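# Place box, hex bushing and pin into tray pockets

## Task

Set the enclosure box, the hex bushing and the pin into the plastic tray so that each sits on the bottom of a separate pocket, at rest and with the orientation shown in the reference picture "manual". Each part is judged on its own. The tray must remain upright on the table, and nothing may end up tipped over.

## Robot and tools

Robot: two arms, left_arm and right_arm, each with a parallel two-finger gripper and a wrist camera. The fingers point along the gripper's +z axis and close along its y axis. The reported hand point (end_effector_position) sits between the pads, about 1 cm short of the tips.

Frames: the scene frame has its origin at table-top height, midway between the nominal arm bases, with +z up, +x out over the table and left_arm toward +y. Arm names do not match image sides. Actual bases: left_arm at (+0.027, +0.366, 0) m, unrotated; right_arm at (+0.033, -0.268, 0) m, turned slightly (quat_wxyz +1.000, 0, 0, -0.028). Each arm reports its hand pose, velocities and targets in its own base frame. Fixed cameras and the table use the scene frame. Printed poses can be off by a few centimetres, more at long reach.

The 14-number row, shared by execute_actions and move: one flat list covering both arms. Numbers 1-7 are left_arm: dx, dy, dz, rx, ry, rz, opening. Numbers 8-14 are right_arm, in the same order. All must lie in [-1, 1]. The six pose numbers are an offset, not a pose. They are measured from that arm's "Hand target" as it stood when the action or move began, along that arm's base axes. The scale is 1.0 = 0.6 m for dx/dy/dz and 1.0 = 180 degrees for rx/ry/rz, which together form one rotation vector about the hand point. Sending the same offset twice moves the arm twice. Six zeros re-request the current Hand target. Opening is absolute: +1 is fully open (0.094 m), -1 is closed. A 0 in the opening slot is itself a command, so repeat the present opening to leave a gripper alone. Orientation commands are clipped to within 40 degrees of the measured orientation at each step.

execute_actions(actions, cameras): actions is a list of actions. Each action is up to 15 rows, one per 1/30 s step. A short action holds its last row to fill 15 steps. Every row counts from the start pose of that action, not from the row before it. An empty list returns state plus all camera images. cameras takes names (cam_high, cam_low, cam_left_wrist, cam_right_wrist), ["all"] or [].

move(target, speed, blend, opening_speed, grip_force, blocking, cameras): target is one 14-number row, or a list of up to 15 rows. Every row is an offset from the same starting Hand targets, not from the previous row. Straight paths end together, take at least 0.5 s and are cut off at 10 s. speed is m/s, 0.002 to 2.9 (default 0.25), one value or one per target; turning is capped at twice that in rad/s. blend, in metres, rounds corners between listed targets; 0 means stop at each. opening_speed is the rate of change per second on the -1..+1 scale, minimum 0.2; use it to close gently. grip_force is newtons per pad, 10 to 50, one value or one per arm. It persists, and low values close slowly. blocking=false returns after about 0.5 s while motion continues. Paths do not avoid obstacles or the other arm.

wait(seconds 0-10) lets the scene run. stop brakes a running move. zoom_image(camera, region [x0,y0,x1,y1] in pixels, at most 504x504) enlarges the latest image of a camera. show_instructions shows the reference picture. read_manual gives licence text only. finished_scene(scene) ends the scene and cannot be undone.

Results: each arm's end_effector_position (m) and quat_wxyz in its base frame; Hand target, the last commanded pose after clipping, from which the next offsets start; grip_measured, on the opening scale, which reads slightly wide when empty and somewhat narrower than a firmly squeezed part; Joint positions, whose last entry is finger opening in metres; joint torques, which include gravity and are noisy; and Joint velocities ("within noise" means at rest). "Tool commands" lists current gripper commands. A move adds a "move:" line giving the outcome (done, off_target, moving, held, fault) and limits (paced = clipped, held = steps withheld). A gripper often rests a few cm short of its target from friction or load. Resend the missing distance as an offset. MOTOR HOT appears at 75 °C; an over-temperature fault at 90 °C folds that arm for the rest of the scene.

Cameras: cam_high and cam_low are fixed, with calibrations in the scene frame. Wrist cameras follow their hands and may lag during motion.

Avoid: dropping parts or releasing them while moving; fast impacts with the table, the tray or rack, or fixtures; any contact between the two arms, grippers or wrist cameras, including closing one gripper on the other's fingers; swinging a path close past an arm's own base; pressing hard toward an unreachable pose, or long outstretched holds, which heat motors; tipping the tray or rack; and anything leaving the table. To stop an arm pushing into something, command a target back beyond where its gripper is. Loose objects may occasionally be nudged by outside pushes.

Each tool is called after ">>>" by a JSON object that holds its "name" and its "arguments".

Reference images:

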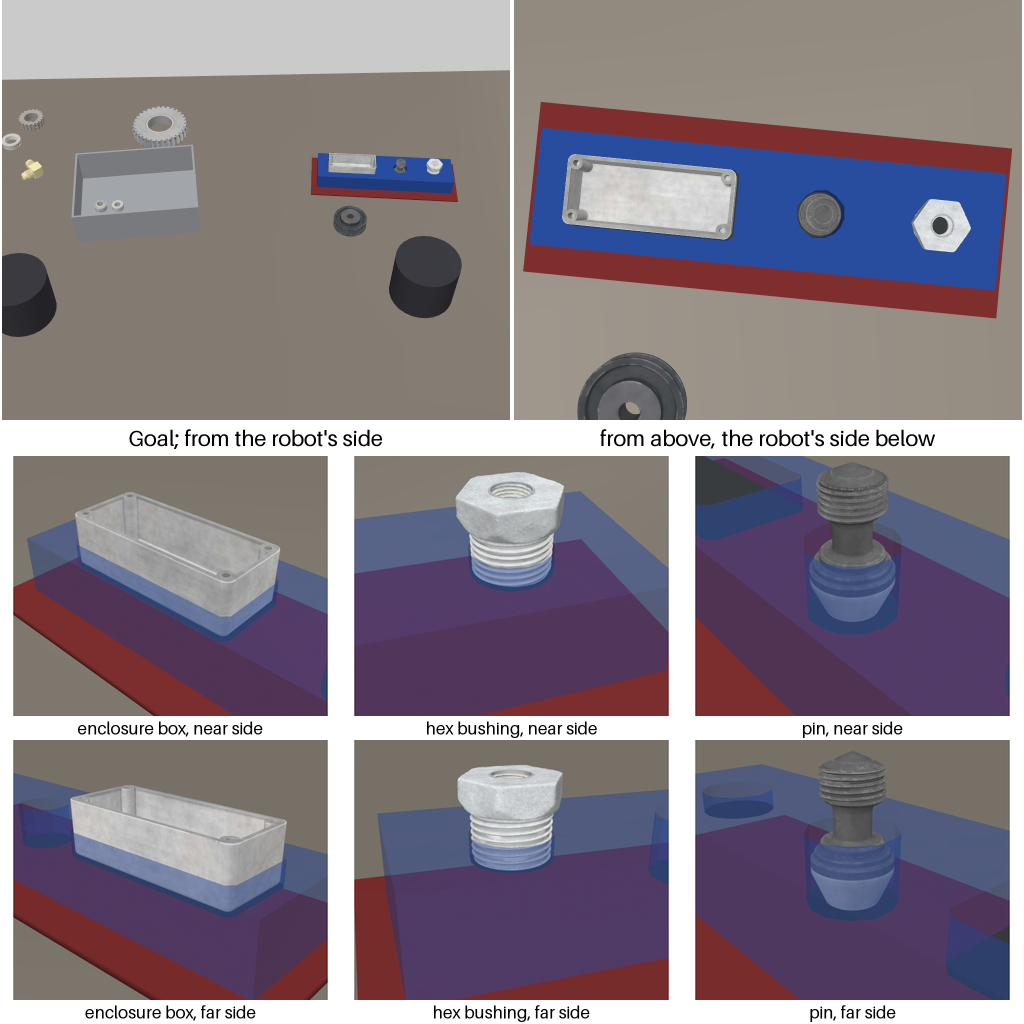

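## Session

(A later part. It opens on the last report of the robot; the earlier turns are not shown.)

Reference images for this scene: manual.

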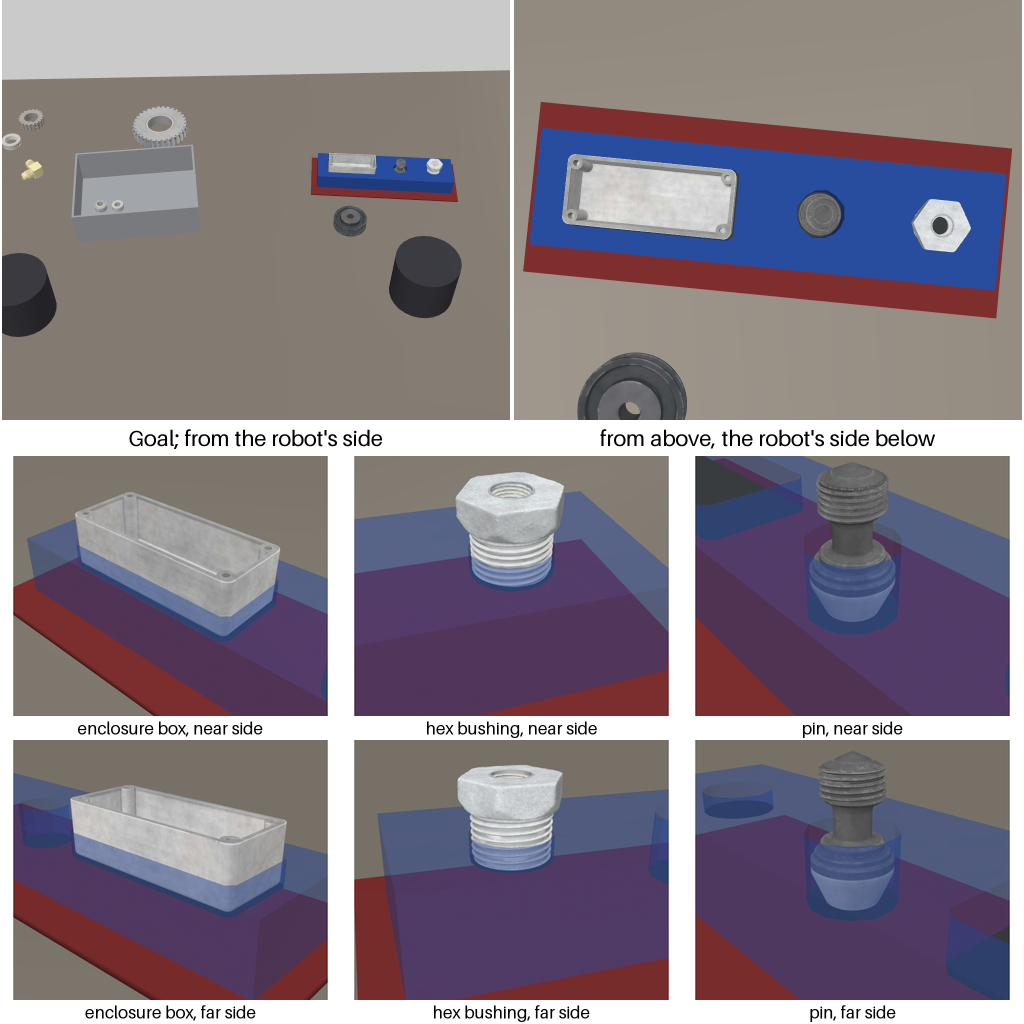

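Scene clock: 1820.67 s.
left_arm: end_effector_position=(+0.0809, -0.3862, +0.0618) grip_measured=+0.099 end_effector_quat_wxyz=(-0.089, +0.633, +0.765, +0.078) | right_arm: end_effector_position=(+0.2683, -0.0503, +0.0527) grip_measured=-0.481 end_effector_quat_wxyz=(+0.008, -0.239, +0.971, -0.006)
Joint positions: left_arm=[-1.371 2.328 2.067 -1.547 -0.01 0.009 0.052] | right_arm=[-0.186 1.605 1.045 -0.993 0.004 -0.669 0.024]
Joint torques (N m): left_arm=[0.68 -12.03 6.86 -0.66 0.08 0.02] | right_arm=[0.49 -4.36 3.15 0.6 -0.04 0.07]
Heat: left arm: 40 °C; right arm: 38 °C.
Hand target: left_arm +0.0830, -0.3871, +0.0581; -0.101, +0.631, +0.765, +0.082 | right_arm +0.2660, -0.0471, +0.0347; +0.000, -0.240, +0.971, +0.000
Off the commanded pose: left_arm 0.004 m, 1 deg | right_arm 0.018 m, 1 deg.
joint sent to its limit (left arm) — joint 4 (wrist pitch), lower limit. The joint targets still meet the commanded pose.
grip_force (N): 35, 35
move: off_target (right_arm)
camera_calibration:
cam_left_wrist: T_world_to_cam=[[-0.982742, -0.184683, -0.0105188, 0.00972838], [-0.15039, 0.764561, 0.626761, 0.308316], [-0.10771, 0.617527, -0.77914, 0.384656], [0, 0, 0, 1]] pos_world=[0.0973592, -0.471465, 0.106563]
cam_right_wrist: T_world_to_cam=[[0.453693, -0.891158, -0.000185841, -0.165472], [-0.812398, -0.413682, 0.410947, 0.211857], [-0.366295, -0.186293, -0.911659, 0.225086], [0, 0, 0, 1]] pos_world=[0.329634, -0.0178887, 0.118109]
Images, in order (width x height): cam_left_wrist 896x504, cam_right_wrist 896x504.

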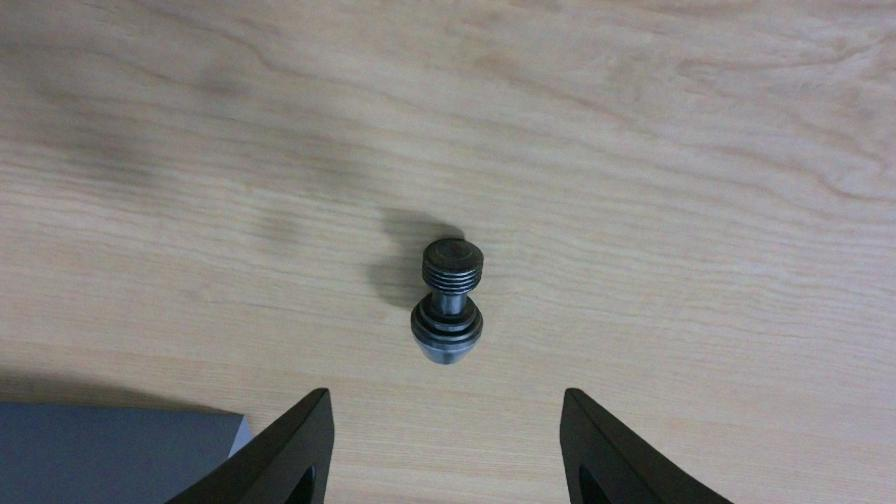

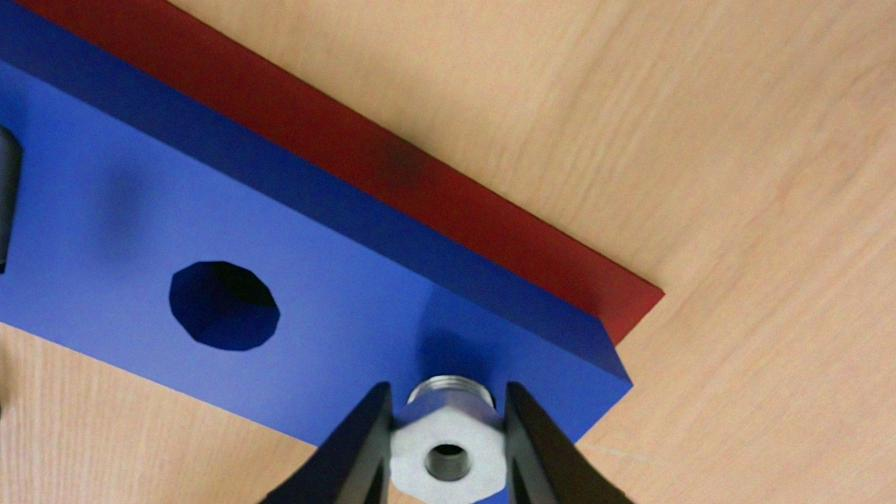

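>>> {"name": "move", "arguments": {"target": [[0,-0.0122,-0.0418,0,0,0,0.1,0,0,0.0235,0,0,0,-0.75],[0,-0.0122,-0.0418,0,0,0,0.1,0,0,0.0235,0,0,0,-0.1]], "speed": 0.1, "opening_speed": 0.8, "cameras": ["cam_left_wrist","cam_right_wrist"]}}

>>> {"name": "zoom_image", "arguments": {"camera": "cam_right_wrist", "region": [380, 320, 520, 420]}}

Scene clock: 1882.20 s.
left_arm: end_effector_position=(+0.0810, -0.3869, +0.0383) grip_measured=+0.099 end_effector_quat_wxyz=(-0.104, +0.632, +0.763, +0.090) | right_arm: end_effector_position=(+0.2678, -0.0503, +0.0524) grip_measured=-0.103 end_effector_quat_wxyz=(+0.006, -0.239, +0.971, -0.005)
Joint positions: left_arm=[-1.371 2.387 2.067 -1.527 -0.01 0.01 0.052] | right_arm=[-0.186 1.606 1.045 -0.994 0.004 -0.669 0.042]
Joint torques (N m): left_arm=[0.39 -12.57 6.74 -0.41 0.09 -0.01] | right_arm=[0.62 -6.09 6.58 0.11 -0.02 0.07]
Heat: left arm: 41 °C; right arm: 37 °C.
Hand target: left_arm +0.0830, -0.3944, +0.0329; -0.101, +0.631, +0.765, +0.082 | right_arm +0.2659, -0.0471, +0.0487; +0.000, -0.240, +0.971, +0.001
Off the commanded pose: left_arm 0.009 m, 1 deg | right_arm 0.005 m, 1 deg.
grip_force (N): 35, 35
move: done
camera_calibration:
cam_left_wrist: T_world_to_cam=[[-0.982975, -0.183482, -0.00973185, 0.0100192], [-0.144588, 0.73975, 0.657164, 0.312351], [-0.113379, 0.647383, -0.753685, 0.377758], [0, 0, 0, 1]] pos_world=[0.0978406, -0.473778, 0.0795419]
cam_right_wrist: T_world_to_cam=[[0.453363, -0.891324, -0.00175832, -0.165046], [-0.811268, -0.413459, 0.413395, 0.211204], [-0.369196, -0.185992, -0.91055, 0.225262], [0, 0, 0, 1]] pos_world=[0.329335, -0.0178885, 0.117511]
Images, in order (width x height): cam_left_wrist 896x504, cam_right_wrist 896x504.

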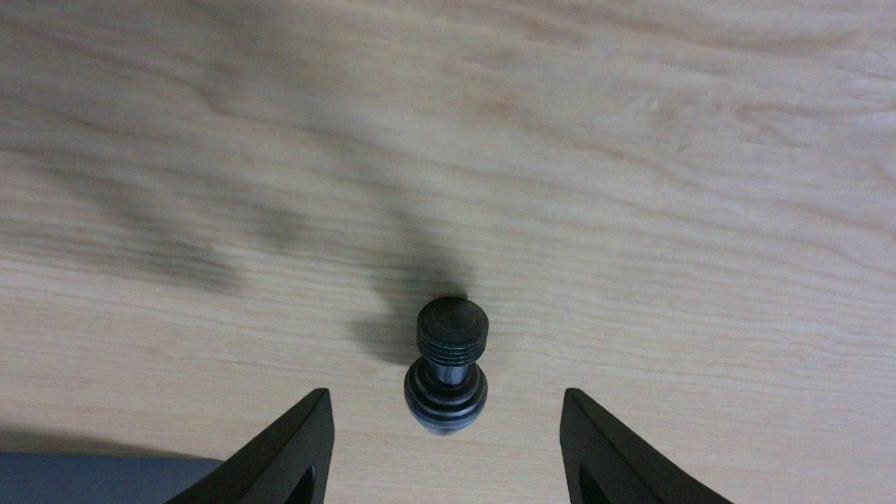

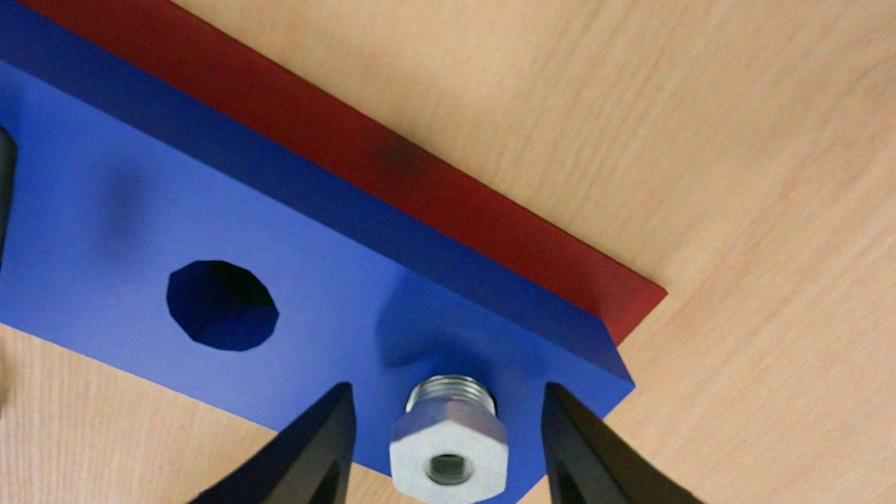

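Scaled by 3.600 from the camera's 896x504 image, which has a finer 1280x720 frame.

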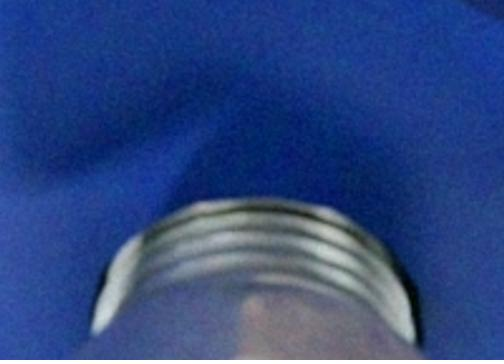

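>>> {"name": "move", "arguments": {"target": [-0.0017,-0.009,-0.0357,0,0,0,0.1,0,0,0.1,0,0,0,-0.1], "speed": 0.12, "cameras": ["cam_left_wrist","cam_right_wrist"]}}

Scene clock: 1899.20 s.
left_arm: end_effector_position=(+0.0829, -0.3968, +0.0211) grip_measured=+0.099 end_effector_quat_wxyz=(-0.097, +0.632, +0.764, +0.084) | right_arm: end_effector_position=(+0.2634, -0.0494, +0.0989) grip_measured=-0.103 end_effector_quat_wxyz=(-0.010, -0.239, +0.971, +0.002)
Joint positions: left_arm=[-1.371 2.423 2.067 -1.472 -0.009 0.01 0.052] | right_arm=[-0.186 1.583 1.211 -1.219 0.004 -0.669 0.042]
Joint torques (N m): left_arm=[-0.02 -12.62 5.41 -0.36 0.09 -0.06] | right_arm=[0.61 -8.5 9.5 -0.09 -0.06 0.05]
Heat: left arm: 38 °C; right arm: 39 °C.
Hand target: left_arm +0.0820, -0.3999, +0.0115; -0.101, +0.631, +0.765, +0.082 | right_arm +0.2659, -0.0471, +0.1087; +0.000, -0.240, +0.971, +0.001
Off the commanded pose: left_arm 0.010 m, 1 deg | right_arm 0.010 m, 1 deg.
grip_force (N): 35, 35
move: done
camera_calibration:
cam_left_wrist: T_world_to_cam=[[-0.9829, -0.183906, -0.00923467, 0.00962489], [-0.146779, 0.752215, 0.642362, 0.336727], [-0.111188, 0.632733, -0.766346, 0.365714], [0, 0, 0, 1]] pos_world=[0.0995477, -0.482921, 0.0640517]
cam_right_wrist: T_world_to_cam=[[0.452909, -0.891249, -0.0234323, -0.160009], [-0.79645, -0.416267, 0.438621, 0.18229], [-0.400675, -0.179993, -0.898366, 0.273536], [0, 0, 0, 1]] pos_world=[0.327253, -0.0174919, 0.16203]
Images, in order (width x height): cam_left_wrist 896x504, cam_right_wrist 896x504.

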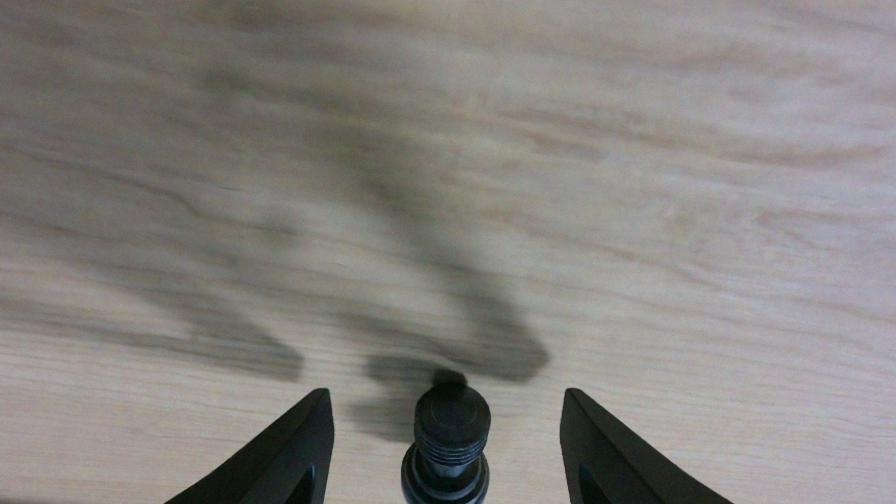

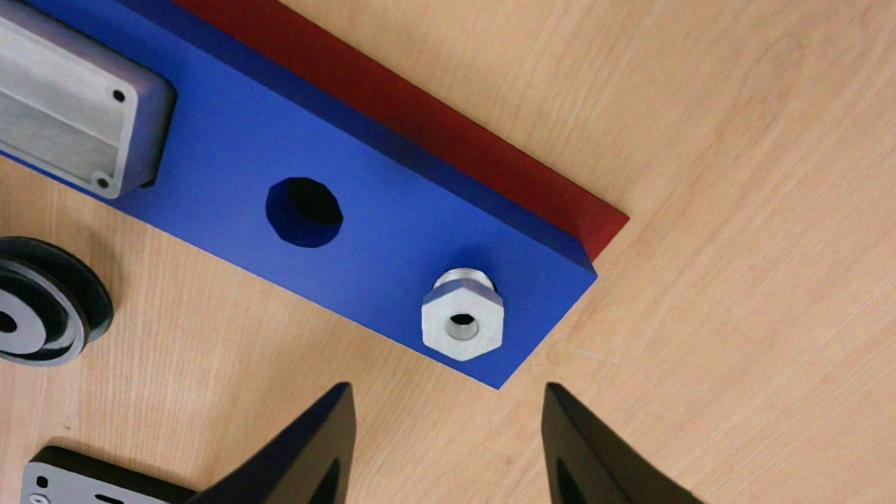

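>>> {"name": "move", "arguments": {"target": [-0.0025,-0.002,-0.01,0,0,0,0.1,0,0,0.02,0,0,0,-0.1], "speed": 0.06, "cameras": ["cam_left_wrist"]}}

Scene clock: 1911.40 s.
left_arm: end_effector_position=(+0.0833, -0.4001, +0.0174) grip_measured=+0.099 end_effector_quat_wxyz=(-0.093, +0.632, +0.765, +0.081) | right_arm: end_effector_position=(+0.2626, -0.0493, +0.1089) grip_measured=-0.103 end_effector_quat_wxyz=(-0.013, -0.239, +0.971, +0.004)
Joint positions: left_arm=[-1.371 2.43 2.067 -1.456 -0.008 0.009 0.052] | right_arm=[-0.186 1.583 1.25 -1.266 0.004 -0.669 0.042]
Joint torques (N m): left_arm=[-0.34 -12.55 4.83 -0.34 0.09 -0.08] | right_arm=[0.62 -8.73 9.88 -0.13 -0.03 0.06]
Heat: left arm: 39 °C; right arm: 40 °C.
Hand target: left_arm +0.0805, -0.4011, +0.0056; -0.101, +0.631, +0.765, +0.082 | right_arm +0.2659, -0.0471, +0.1208; +0.000, -0.240, +0.971, +0.001
Off the commanded pose: left_arm 0.012 m, 1 deg | right_arm 0.012 m, 2 deg.
grip_force (N): 35, 35
move: off_target (left_arm, right_arm)
camera_calibration:
cam_left_wrist: T_world_to_cam=[[-0.982557, -0.185759, -0.00864223, 0.00870282], [-0.148893, 0.758012, 0.635019, 0.344211], [-0.11141, 0.62523, -0.772448, 0.362176], [0, 0, 0, 1]] pos_world=[0.100151, -0.485742, 0.0612568]
Images, in order (width x height): cam_left_wrist 896x504.

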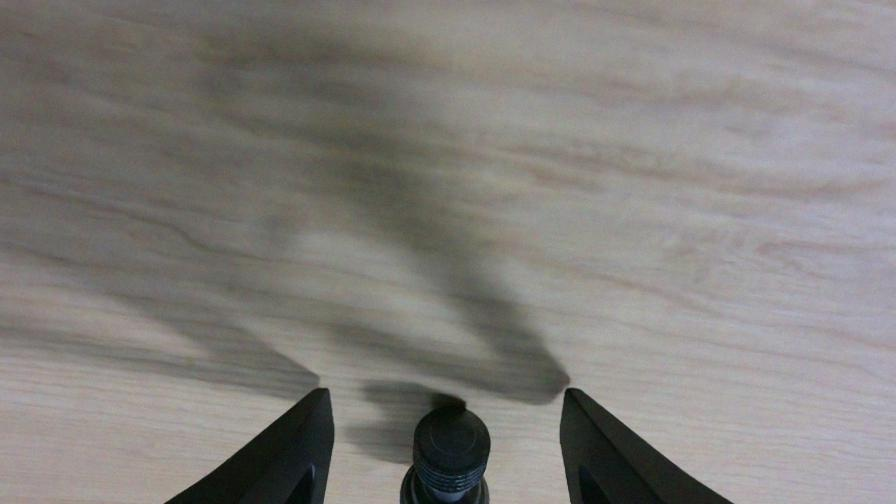

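>>> {"name": "move", "arguments": {"target": [0,0,0,0,0,0,-0.76,0,0,0,0,0,0,-0.1], "speed": 0.06, "opening_speed": 0.8, "cameras": ["cam_left_wrist"]}}

Scene clock: 1934.10 s.
left_arm: end_effector_position=(+0.0833, -0.4002, +0.0174) grip_measured=-0.663 end_effector_quat_wxyz=(-0.093, +0.632, +0.765, +0.080) | right_arm: end_effector_position=(+0.2625, -0.0493, +0.1089) grip_measured=-0.103 end_effector_quat_wxyz=(-0.014, -0.239, +0.971, +0.004)
Joint positions: left_arm=[-1.371 2.43 2.067 -1.455 -0.007 0.009 0.016] | right_arm=[-0.186 1.583 1.25 -1.266 0.004 -0.669 0.042]
Joint torques (N m): left_arm=[-0.34 -12.55 4.85 -0.35 0.08 -0.08] | right_arm=[0.65 -8.76 9.81 -0.12 -0.03 0.05]
Heat: left arm: 41 °C; right arm: 41 °C.
Hand target: left_arm +0.0805, -0.4011, +0.0056; -0.101, +0.631, +0.765, +0.082 | right_arm +0.2659, -0.0471, +0.1208; +0.000, -0.240, +0.971, +0.001
Off the commanded pose: left_arm 0.012 m, 1 deg | right_arm 0.013 m, 2 deg.
grip_force (N): 35, 35
move: off_target (left_arm, right_arm)
camera_calibration:
cam_left_wrist: T_world_to_cam=[[-0.982552, -0.185802, -0.00834949, 0.00854606], [-0.148786, 0.758283, 0.63472, 0.344412], [-0.111601, 0.624887, -0.772697, 0.362096], [0, 0, 0, 1]] pos_world=[0.100051, -0.485843, 0.061257]
Images, in order (width x height): cam_left_wrist 896x504.

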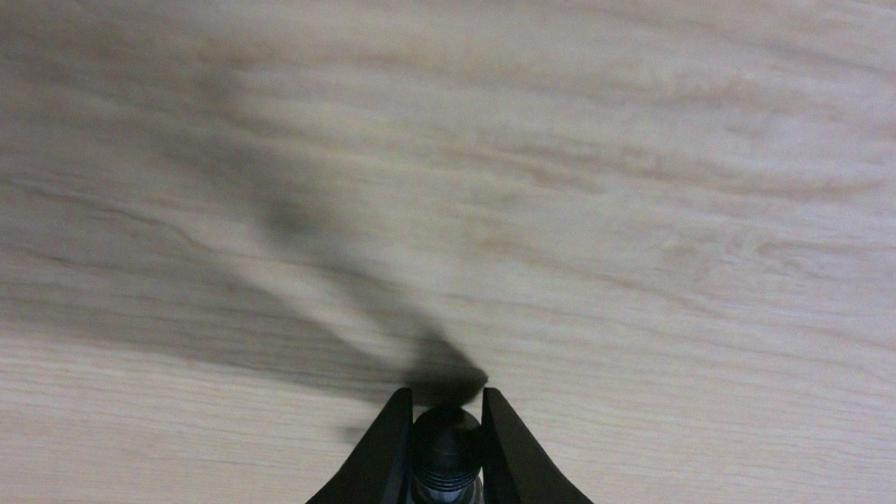

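>>> {"name": "move", "arguments": {"target": [[0,0.01,0.09,-0.0654,-0.0127,0,-0.76,0,0,0,0,0,0,-0.1],[0.012,-0.041,0.141,-0.5317,-0.1034,0,-0.76,0,0,0,0,0,0,-0.1]], "speed": [0.12,0.3], "blend": 0.02, "cameras": ["cam_left_wrist","cam_high"]}}

Scene clock: 1965.63 s.
left_arm: end_effector_position=(+0.0856, -0.4251, +0.0858) grip_measured=-0.665 end_effector_quat_wxyz=(+0.502, +0.486, +0.586, -0.411) | right_arm: end_effector_position=(+0.2625, -0.0493, +0.1089) grip_measured=-0.103 end_effector_quat_wxyz=(-0.014, -0.239, +0.971, +0.004)
Joint positions: left_arm=[-1.371 1.924 0.414 1.351 0.007 0.007 0.016] | right_arm=[-0.186 1.583 1.25 -1.266 0.004 -0.669 0.042]
Joint torques (N m): left_arm=[0.69 -6.76 3.34 2.39 0.11 -0.08] | right_arm=[0.54 -8.84 9.87 -0.11 -0.03 0.06]
Heat: left arm: 42 °C; right arm: 41 °C.
Hand target: left_arm +0.0877, -0.4256, +0.0900; +0.509, +0.479, +0.580, -0.420 | right_arm +0.2659, -0.0471, +0.1208; +0.000, -0.240, +0.971, +0.001
Off the commanded pose: left_arm 0.005 m, 2 deg | right_arm 0.013 m, 2 deg.
grip_force (N): 35, 35
move: off_target (right_arm)
camera_calibration:
cam_left_wrist: T_world_to_cam=[[-0.981139, -0.193143, -0.00789389, 0.00348567], [-0.102567, 0.554769, -0.825658, 0.355042], [0.163849, -0.809276, -0.564115, -0.220403], [0, 0, 0, 1]] pos_world=[0.0759481, -0.374659, 0.168838]
Images, in order (width x height): cam_high 896x504, cam_left_wrist 896x504.

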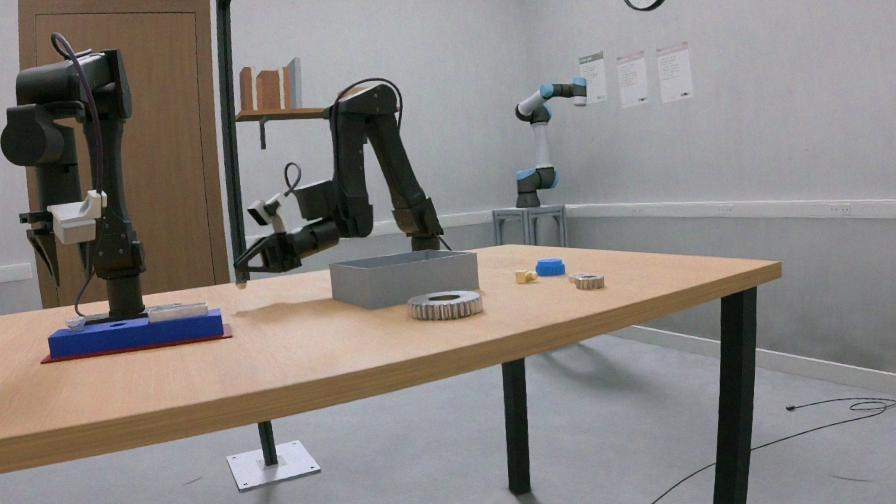

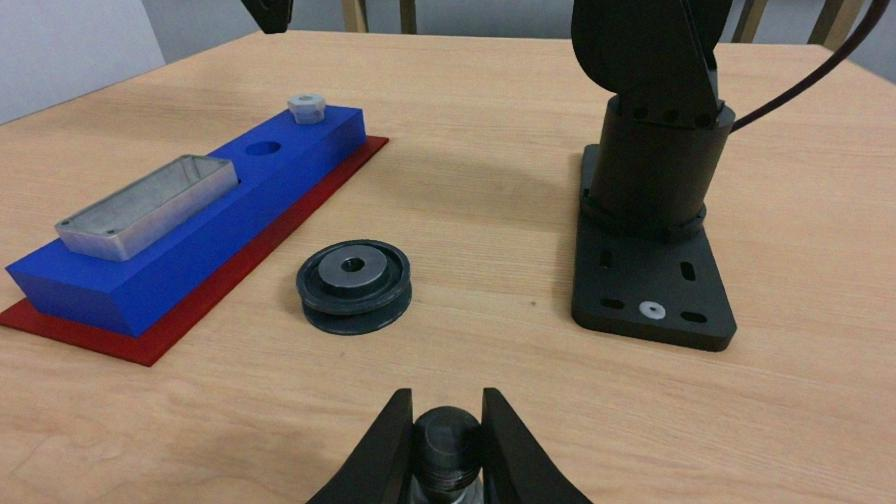

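>>> {"name": "zoom_image", "arguments": {"camera": "cam_high", "region": [210, 230, 310, 300]}}

Scaled by 5.040 from the camera's 896x504 image, which has a finer 1280x720 frame.

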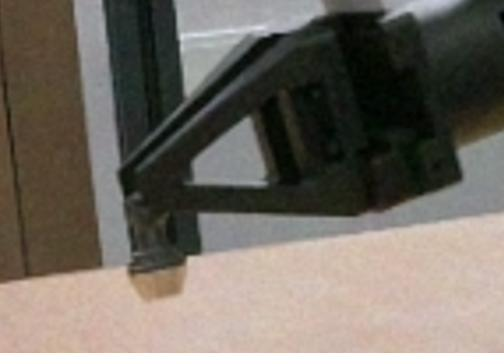

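>>> {"name": "move", "arguments": {"target": [0,0,-0.0867,-0.0109,-0.0021,0,-0.76,0,0,0,0,0,0,-0.1], "speed": 0.12, "cameras": ["cam_left_wrist","cam_high","cam_right_wrist"]}}

>>> {"name": "zoom_image", "arguments": {"camera": "cam_high", "region": [210, 250, 310, 320]}}

Scene clock: 1977.40 s.
left_arm: end_effector_position=(+0.0874, -0.4354, +0.0512) grip_measured=-0.665 end_effector_quat_wxyz=(+0.498, +0.488, +0.588, -0.409) | right_arm: end_effector_position=(+0.2625, -0.0493, +0.1089) grip_measured=-0.103 end_effector_quat_wxyz=(-0.014, -0.239, +0.971, +0.004)
Joint positions: left_arm=[-1.371 2.125 0.466 1.489 0.009 0.007 0.016] | right_arm=[-0.186 1.583 1.25 -1.266 0.004 -0.669 0.042]
Joint torques (N m): left_arm=[0.64 -3.21 0.58 3 0.09 -0.07] | right_arm=[0.51 -8.68 9.77 -0.11 -0.06 0.06]
Heat: left arm: 40 °C; right arm: 42 °C.
Hand target: left_arm +0.0877, -0.4257, +0.0381; +0.519, +0.471, +0.571, -0.428 | right_arm +0.2659, -0.0471, +0.1208; +0.000, -0.240, +0.971, +0.001
Off the commanded pose: left_arm 0.016 m, 4 deg | right_arm 0.013 m, 2 deg.
joint sent to its limit (left arm) — joint 4 (wrist pitch), upper limit. The joint targets are off in orientation, not in position.
grip_force (N): 35, 35
move: off_target (left_arm, right_arm)
camera_calibration:
cam_left_wrist: T_world_to_cam=[[-0.981435, -0.19166, -0.00725228, 0.00362107], [-0.104155, 0.564336, -0.818948, 0.336375], [0.161052, -0.802989, -0.573821, -0.245002], [0, 0, 0, 1]] pos_world=[0.0780472, -0.385868, 0.134912]
cam_right_wrist: T_world_to_cam=[[0.452733, -0.891196, -0.0283316, -0.158706], [-0.792954, -0.416949, 0.444272, 0.175637], [-0.407746, -0.178671, -0.895444, 0.283838], [0, 0, 0, 1]] pos_world=[0.326857, -0.0174928, 0.171634]
Images, in order (width x height): cam_high 896x504, cam_left_wrist 896x504, cam_right_wrist 896x504.

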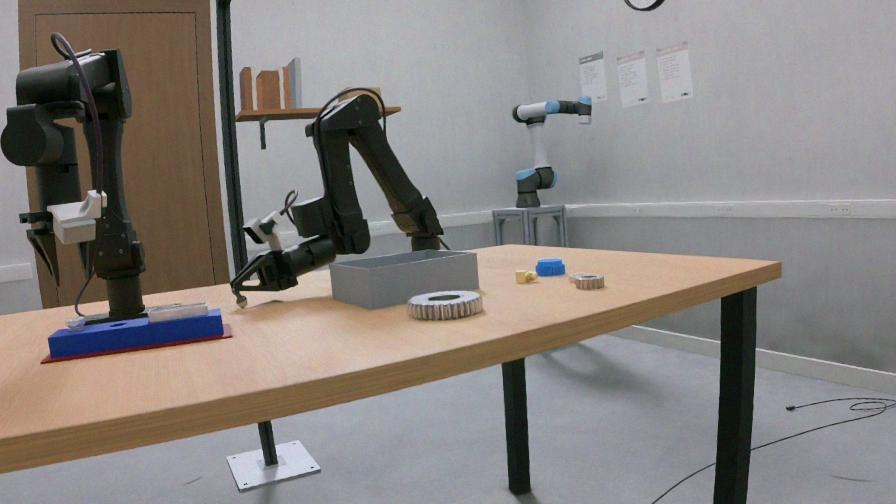

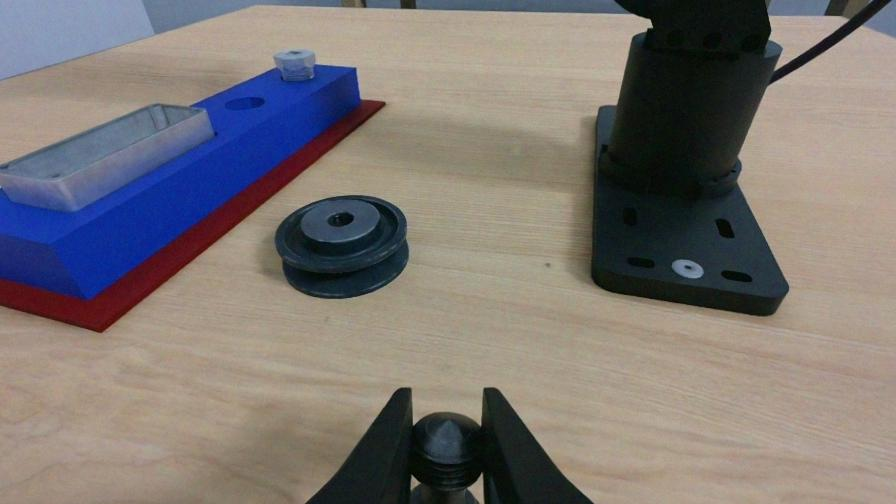

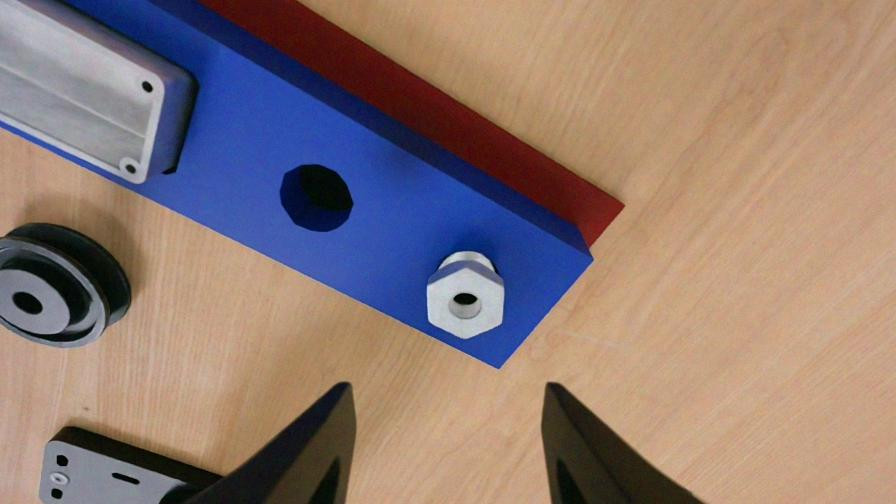

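Scaled by 5.040 from the camera's 896x504 image, which has a finer 1280x720 frame.

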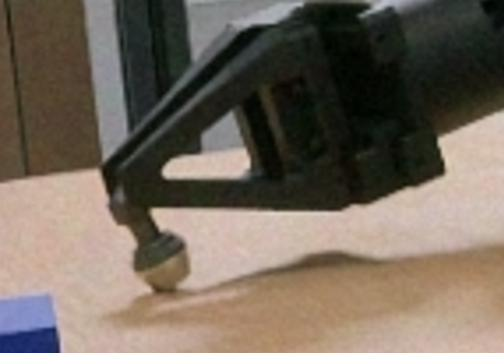

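>>> {"name": "move", "arguments": {"target": [[-0.003,0.015,0.07,0.08,0.0155,0,-0.76,0,0,0,0,0,0,-0.1],[-0.008,0.03,0.07,0.3736,0.0726,0,-0.76,0,0,0,0,0,0,-0.1],[-0.008,0.03,-0.028,0.3736,0.0726,0,-0.76,0,0,0,0,0,0,-0.1]], "speed": [0.15,0.35,0.15], "blend": [0.02,0.02,0], "cameras": ["cam_left_wrist","cam_high"]}}

>>> {"name": "zoom_image", "arguments": {"camera": "cam_high", "region": [210, 250, 310, 320]}}

Scene clock: 2090.97 s.
left_arm: end_effector_position=(+0.0812, -0.4050, +0.0273) grip_measured=-0.665 end_effector_quat_wxyz=(+0.102, +0.630, +0.764, -0.089) | right_arm: end_effector_position=(+0.2625, -0.0493, +0.1089) grip_measured=-0.103 end_effector_quat_wxyz=(-0.014, -0.239, +0.971, +0.004)
Joint positions: left_arm=[-1.371 1.931 1.296 -0.664 0.009 0.007 0.016] | right_arm=[-0.186 1.583 1.25 -1.266 0.004 -0.669 0.042]
Joint torques (N m): left_arm=[-0.02 -9.83 4.86 0.91 -0.04 -0.03] | right_arm=[0.59 -8.76 9.96 -0.11 -0.07 0.04]
Heat: left arm: 41 °C; right arm: 43 °C.
Hand target: left_arm +0.0829, -0.4077, +0.0213; +0.107, +0.630, +0.764, -0.089 | right_arm +0.2659, -0.0471, +0.1208; +0.000, -0.240, +0.971, +0.001
Off the commanded pose: left_arm 0.007 m, 1 deg | right_arm 0.013 m, 2 deg.
grip_force (N): 35, 35
move: off_target (right_arm)
camera_calibration:
cam_left_wrist: T_world_to_cam=[[-0.981977, -0.18898, 0.00285497, 0.00411845], [-0.18584, 0.968192, 0.167533, 0.442305], [-0.0344246, 0.163983, -0.985862, 0.185458], [0, 0, 0, 1]] pos_world=[0.0926263, -0.45787, 0.108723]
Images, in order (width x height): cam_high 896x504, cam_left_wrist 896x504.

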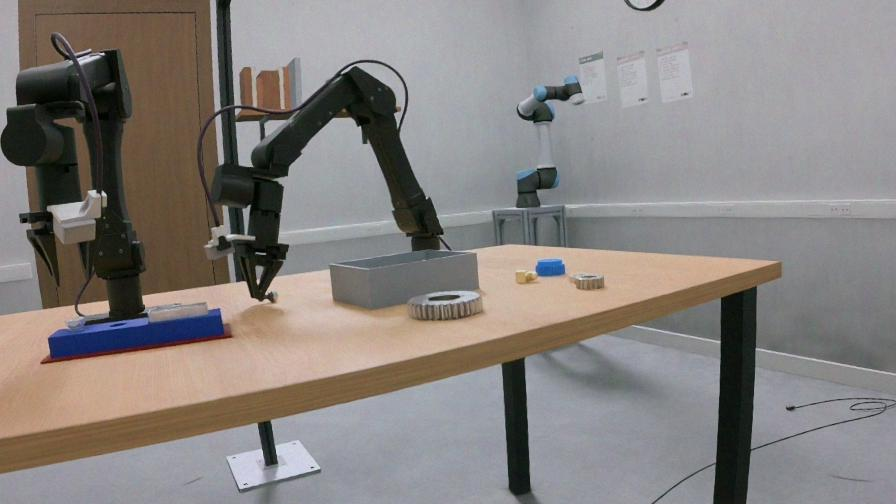

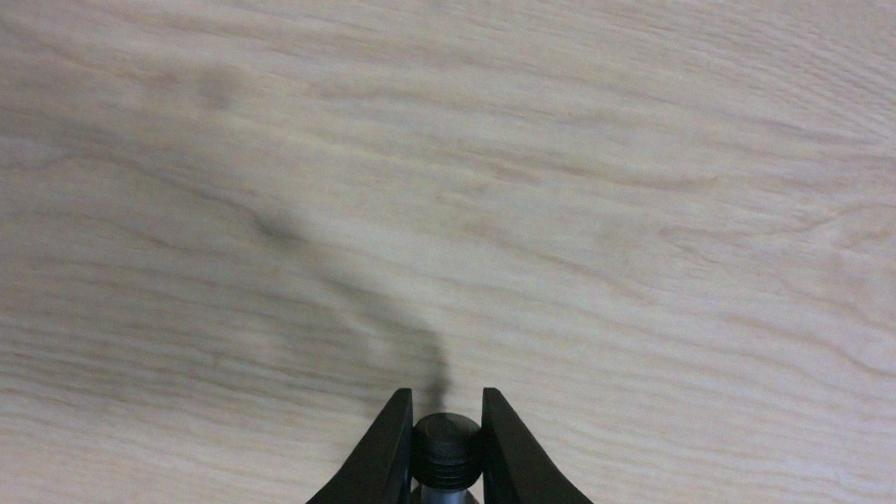

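Scaled by 5.040 from the camera's 896x504 image, which has a finer 1280x720 frame.

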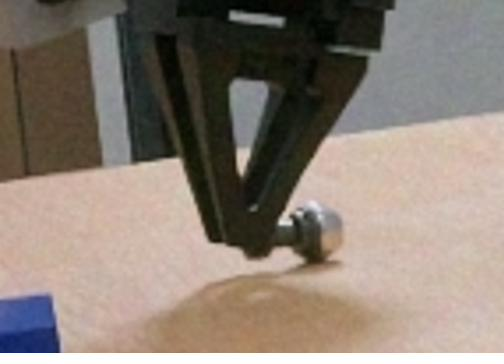

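>>> {"name": "move", "arguments": {"target": [[0,0,-0.019,0,0,0,-0.76,0,0,0,0,0,0,-0.1],[0,0,-0.019,0,0,0,-0.2,0,0,0,0,0,0,-0.1],[0,0.005,0.03,0.1691,0.0329,0,-0.2,0,0,0,0,0,0,-0.1]], "speed": [0.06,0.1,0.2], "cameras": ["cam_left_wrist"]}}

Scene clock: 2105.17 s.
left_arm: end_effector_position=(+0.0815, -0.4037, +0.0441) grip_measured=-0.202 end_effector_quat_wxyz=(-0.093, +0.631, +0.767, +0.072) | right_arm: end_effector_position=(+0.2625, -0.0493, +0.1089) grip_measured=-0.103 end_effector_quat_wxyz=(-0.014, -0.239, +0.971, +0.004)
Joint positions: left_arm=[-1.371 2.422 2.162 -1.547 0.006 0.007 0.038] | right_arm=[-0.186 1.583 1.25 -1.266 0.004 -0.669 0.042]
Joint torques (N m): left_arm=[-0.03 -12.57 6.91 -0.64 -0.05 -0.03] | right_arm=[0.62 -8.69 9.87 -0.12 -0.02 0.07]
Heat: left arm: 38 °C; right arm: 43 °C.
Hand target: left_arm +0.0829, -0.4046, +0.0393; -0.101, +0.631, +0.765, +0.083 | right_arm +0.2659, -0.0471, +0.1208; +0.000, -0.240, +0.971, +0.001
Off the commanded pose: left_arm 0.005 m, 1 deg | right_arm 0.013 m, 2 deg.
joint sent to its limit (left arm) — joint 4 (wrist pitch), lower limit. The joint targets still meet the commanded pose.
grip_force (N): 35, 35
move: off_target (right_arm); target 2's new opening was sent with left_arm's hand 0.014 m and 1 deg from that target
camera_calibration:
cam_left_wrist: T_world_to_cam=[[-0.9816, -0.190897, 0.00448757, 0.00360234], [-0.146049, 0.765715, 0.626379, 0.333075], [-0.12301, 0.614198, -0.779506, 0.381667], [0, 0, 0, 1]] pos_world=[0.0991301, -0.488772, 0.0888638]
Images, in order (width x height): cam_left_wrist 896x504.

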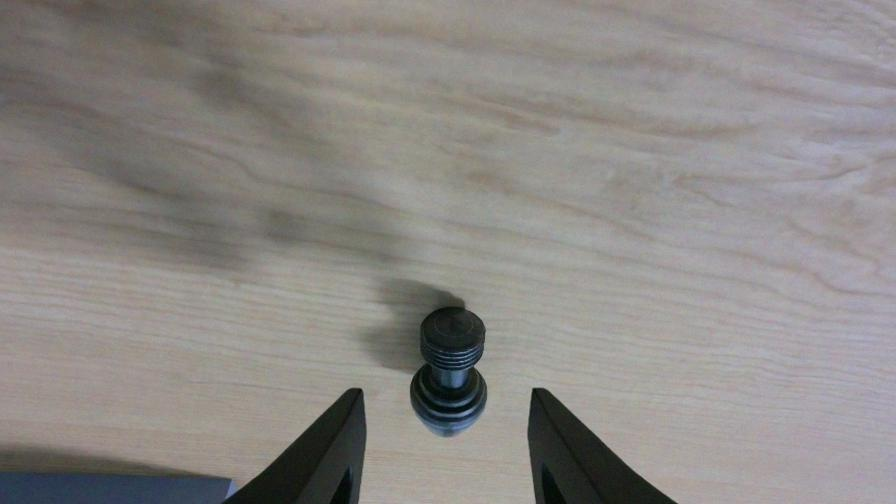

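>>> {"name": "move", "arguments": {"target": [-0.005,0.0,-0.0562,0,0,0,-0.2,0,0,0,0,0,0,-0.1], "speed": 0.12, "cameras": ["cam_left_wrist"]}}

Scene clock: 2115.77 s.
left_arm: end_effector_position=(+0.0817, -0.4048, +0.0162) grip_measured=-0.202 end_effector_quat_wxyz=(-0.098, +0.630, +0.767, +0.076) | right_arm: end_effector_position=(+0.2625, -0.0493, +0.1089) grip_measured=-0.103 end_effector_quat_wxyz=(-0.014, -0.239, +0.971, +0.004)
Joint positions: left_arm=[-1.371 2.453 2.105 -1.471 0.006 0.006 0.038] | right_arm=[-0.186 1.583 1.25 -1.266 0.004 -0.669 0.042]
Joint torques (N m): left_arm=[-0.59 -13.18 4.57 -0.37 -0.04 -0.08] | right_arm=[0.58 -8.76 9.92 -0.11 -0.02 0.04]
Heat: left arm: 36 °C; right arm: 43 °C.
Hand target: left_arm +0.0799, -0.4046, +0.0056; -0.101, +0.631, +0.765, +0.083 | right_arm +0.2659, -0.0471, +0.1208; +0.000, -0.240, +0.971, +0.001
Off the commanded pose: left_arm 0.011 m, 1 deg | right_arm 0.013 m, 2 deg.
grip_force (N): 35, 35
move: off_target (left_arm, right_arm)
camera_calibration:
cam_left_wrist: T_world_to_cam=[[-0.981369, -0.192086, 0.00426152, 0.00324717], [-0.145646, 0.758208, 0.635538, 0.348099], [-0.125309, 0.623076, -0.772058, 0.364223], [0, 0, 0, 1]] pos_world=[0.0995261, -0.490246, 0.0599573]
Images, in order (width x height): cam_left_wrist 896x504.

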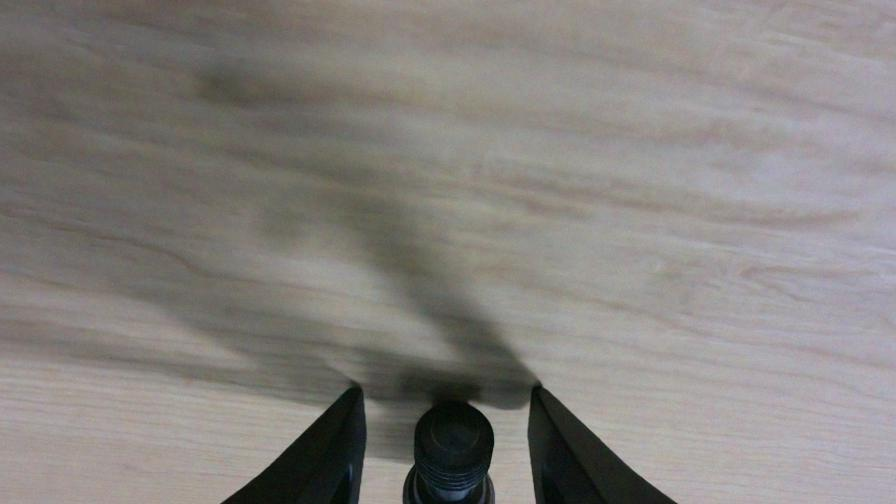

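>>> {"name": "move", "arguments": {"target": [[0,0,0,0,0,0,-0.78,0,0,0,0,0,0,-0.1],[0,0.008,0.09,-0.0654,-0.0127,0,-0.78,0,0,0,0,0,0,-0.1],[0.0285,-0.059,0.141,-0.5344,-0.1039,0,-0.78,0,0,0,0,0,0,-0.1],[0.0285,-0.059,0.0907,-0.5344,-0.1039,0,-0.78,0,0,0,0,0,0,-0.1]], "speed": [0.1,0.12,0.35,0.12], "blend": [0,0.02,0.01,0], "cameras": ["cam_left_wrist","cam_high"]}}

>>> {"name": "zoom_image", "arguments": {"camera": "cam_high", "region": [200, 250, 300, 320]}}

Scene clock: 2139.47 s.
left_arm: end_effector_position=(+0.0941, -0.4368, +0.0512) grip_measured=-0.655 end_effector_quat_wxyz=(+0.499, +0.488, +0.589, -0.408) | right_arm: end_effector_position=(+0.2625, -0.0493, +0.1089) grip_measured=-0.103 end_effector_quat_wxyz=(-0.014, -0.239, +0.971, +0.004)
Joint positions: left_arm=[-1.35 2.128 0.477 1.482 0.028 0.01 0.016] | right_arm=[-0.186 1.583 1.25 -1.266 0.004 -0.669 0.042]
Joint torques (N m): left_arm=[0.76 -7.64 3.45 2.52 0.13 -0.09] | right_arm=[0.53 -8.72 9.92 -0.11 -0.02 0.08]
Heat: left arm: 36 °C; right arm: 44 °C.
Hand target: left_arm +0.0970, -0.4401, +0.0600; +0.511, +0.477, +0.578, -0.422 | right_arm +0.2659, -0.0471, +0.1208; +0.000, -0.240, +0.971, +0.001
Off the commanded pose: left_arm 0.010 m, 3 deg | right_arm 0.013 m, 2 deg.
grip_force (N): 35, 35
move: off_target (left_arm, right_arm)
camera_calibration:
cam_left_wrist: T_world_to_cam=[[-0.980902, -0.19436, -0.0073955, 0.00876478], [-0.105448, 0.563359, -0.819455, 0.337653], [0.163436, -0.803026, -0.573095, -0.247502], [0, 0, 0, 1]] pos_world=[0.0846529, -0.387267, 0.134914]
Images, in order (width x height): cam_high 896x504, cam_left_wrist 896x504.

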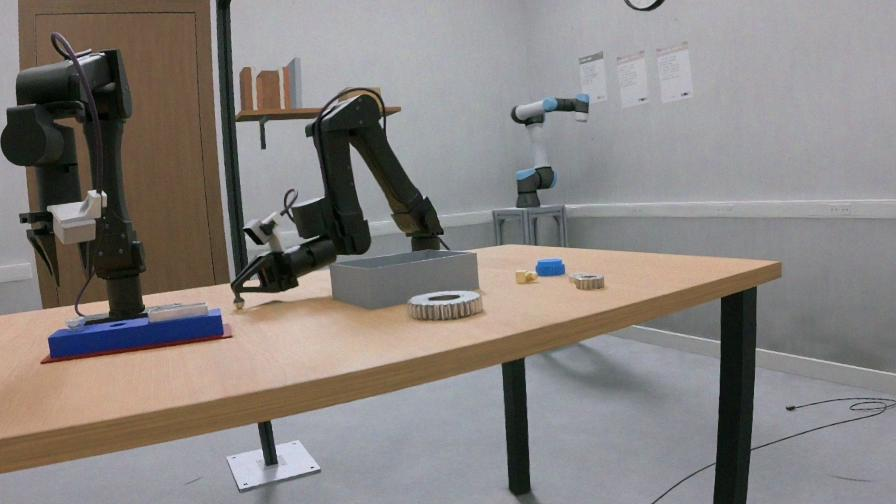

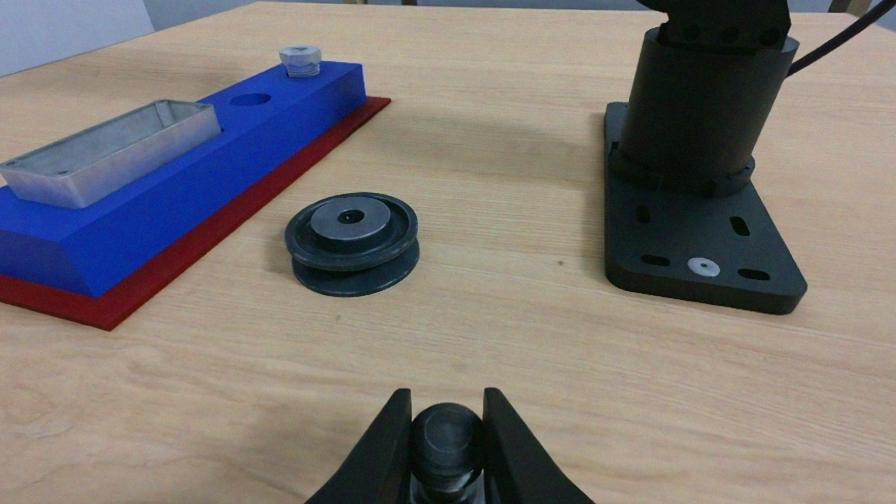

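Scaled by 5.040 from the camera's 896x504 image, which has a finer 1280x720 frame.

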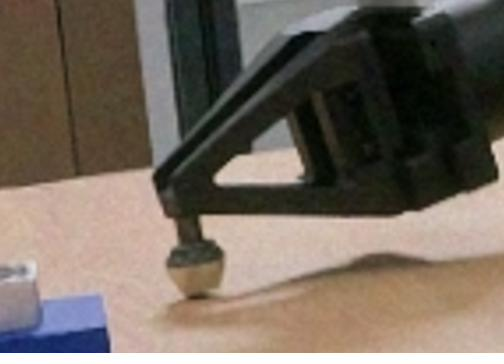

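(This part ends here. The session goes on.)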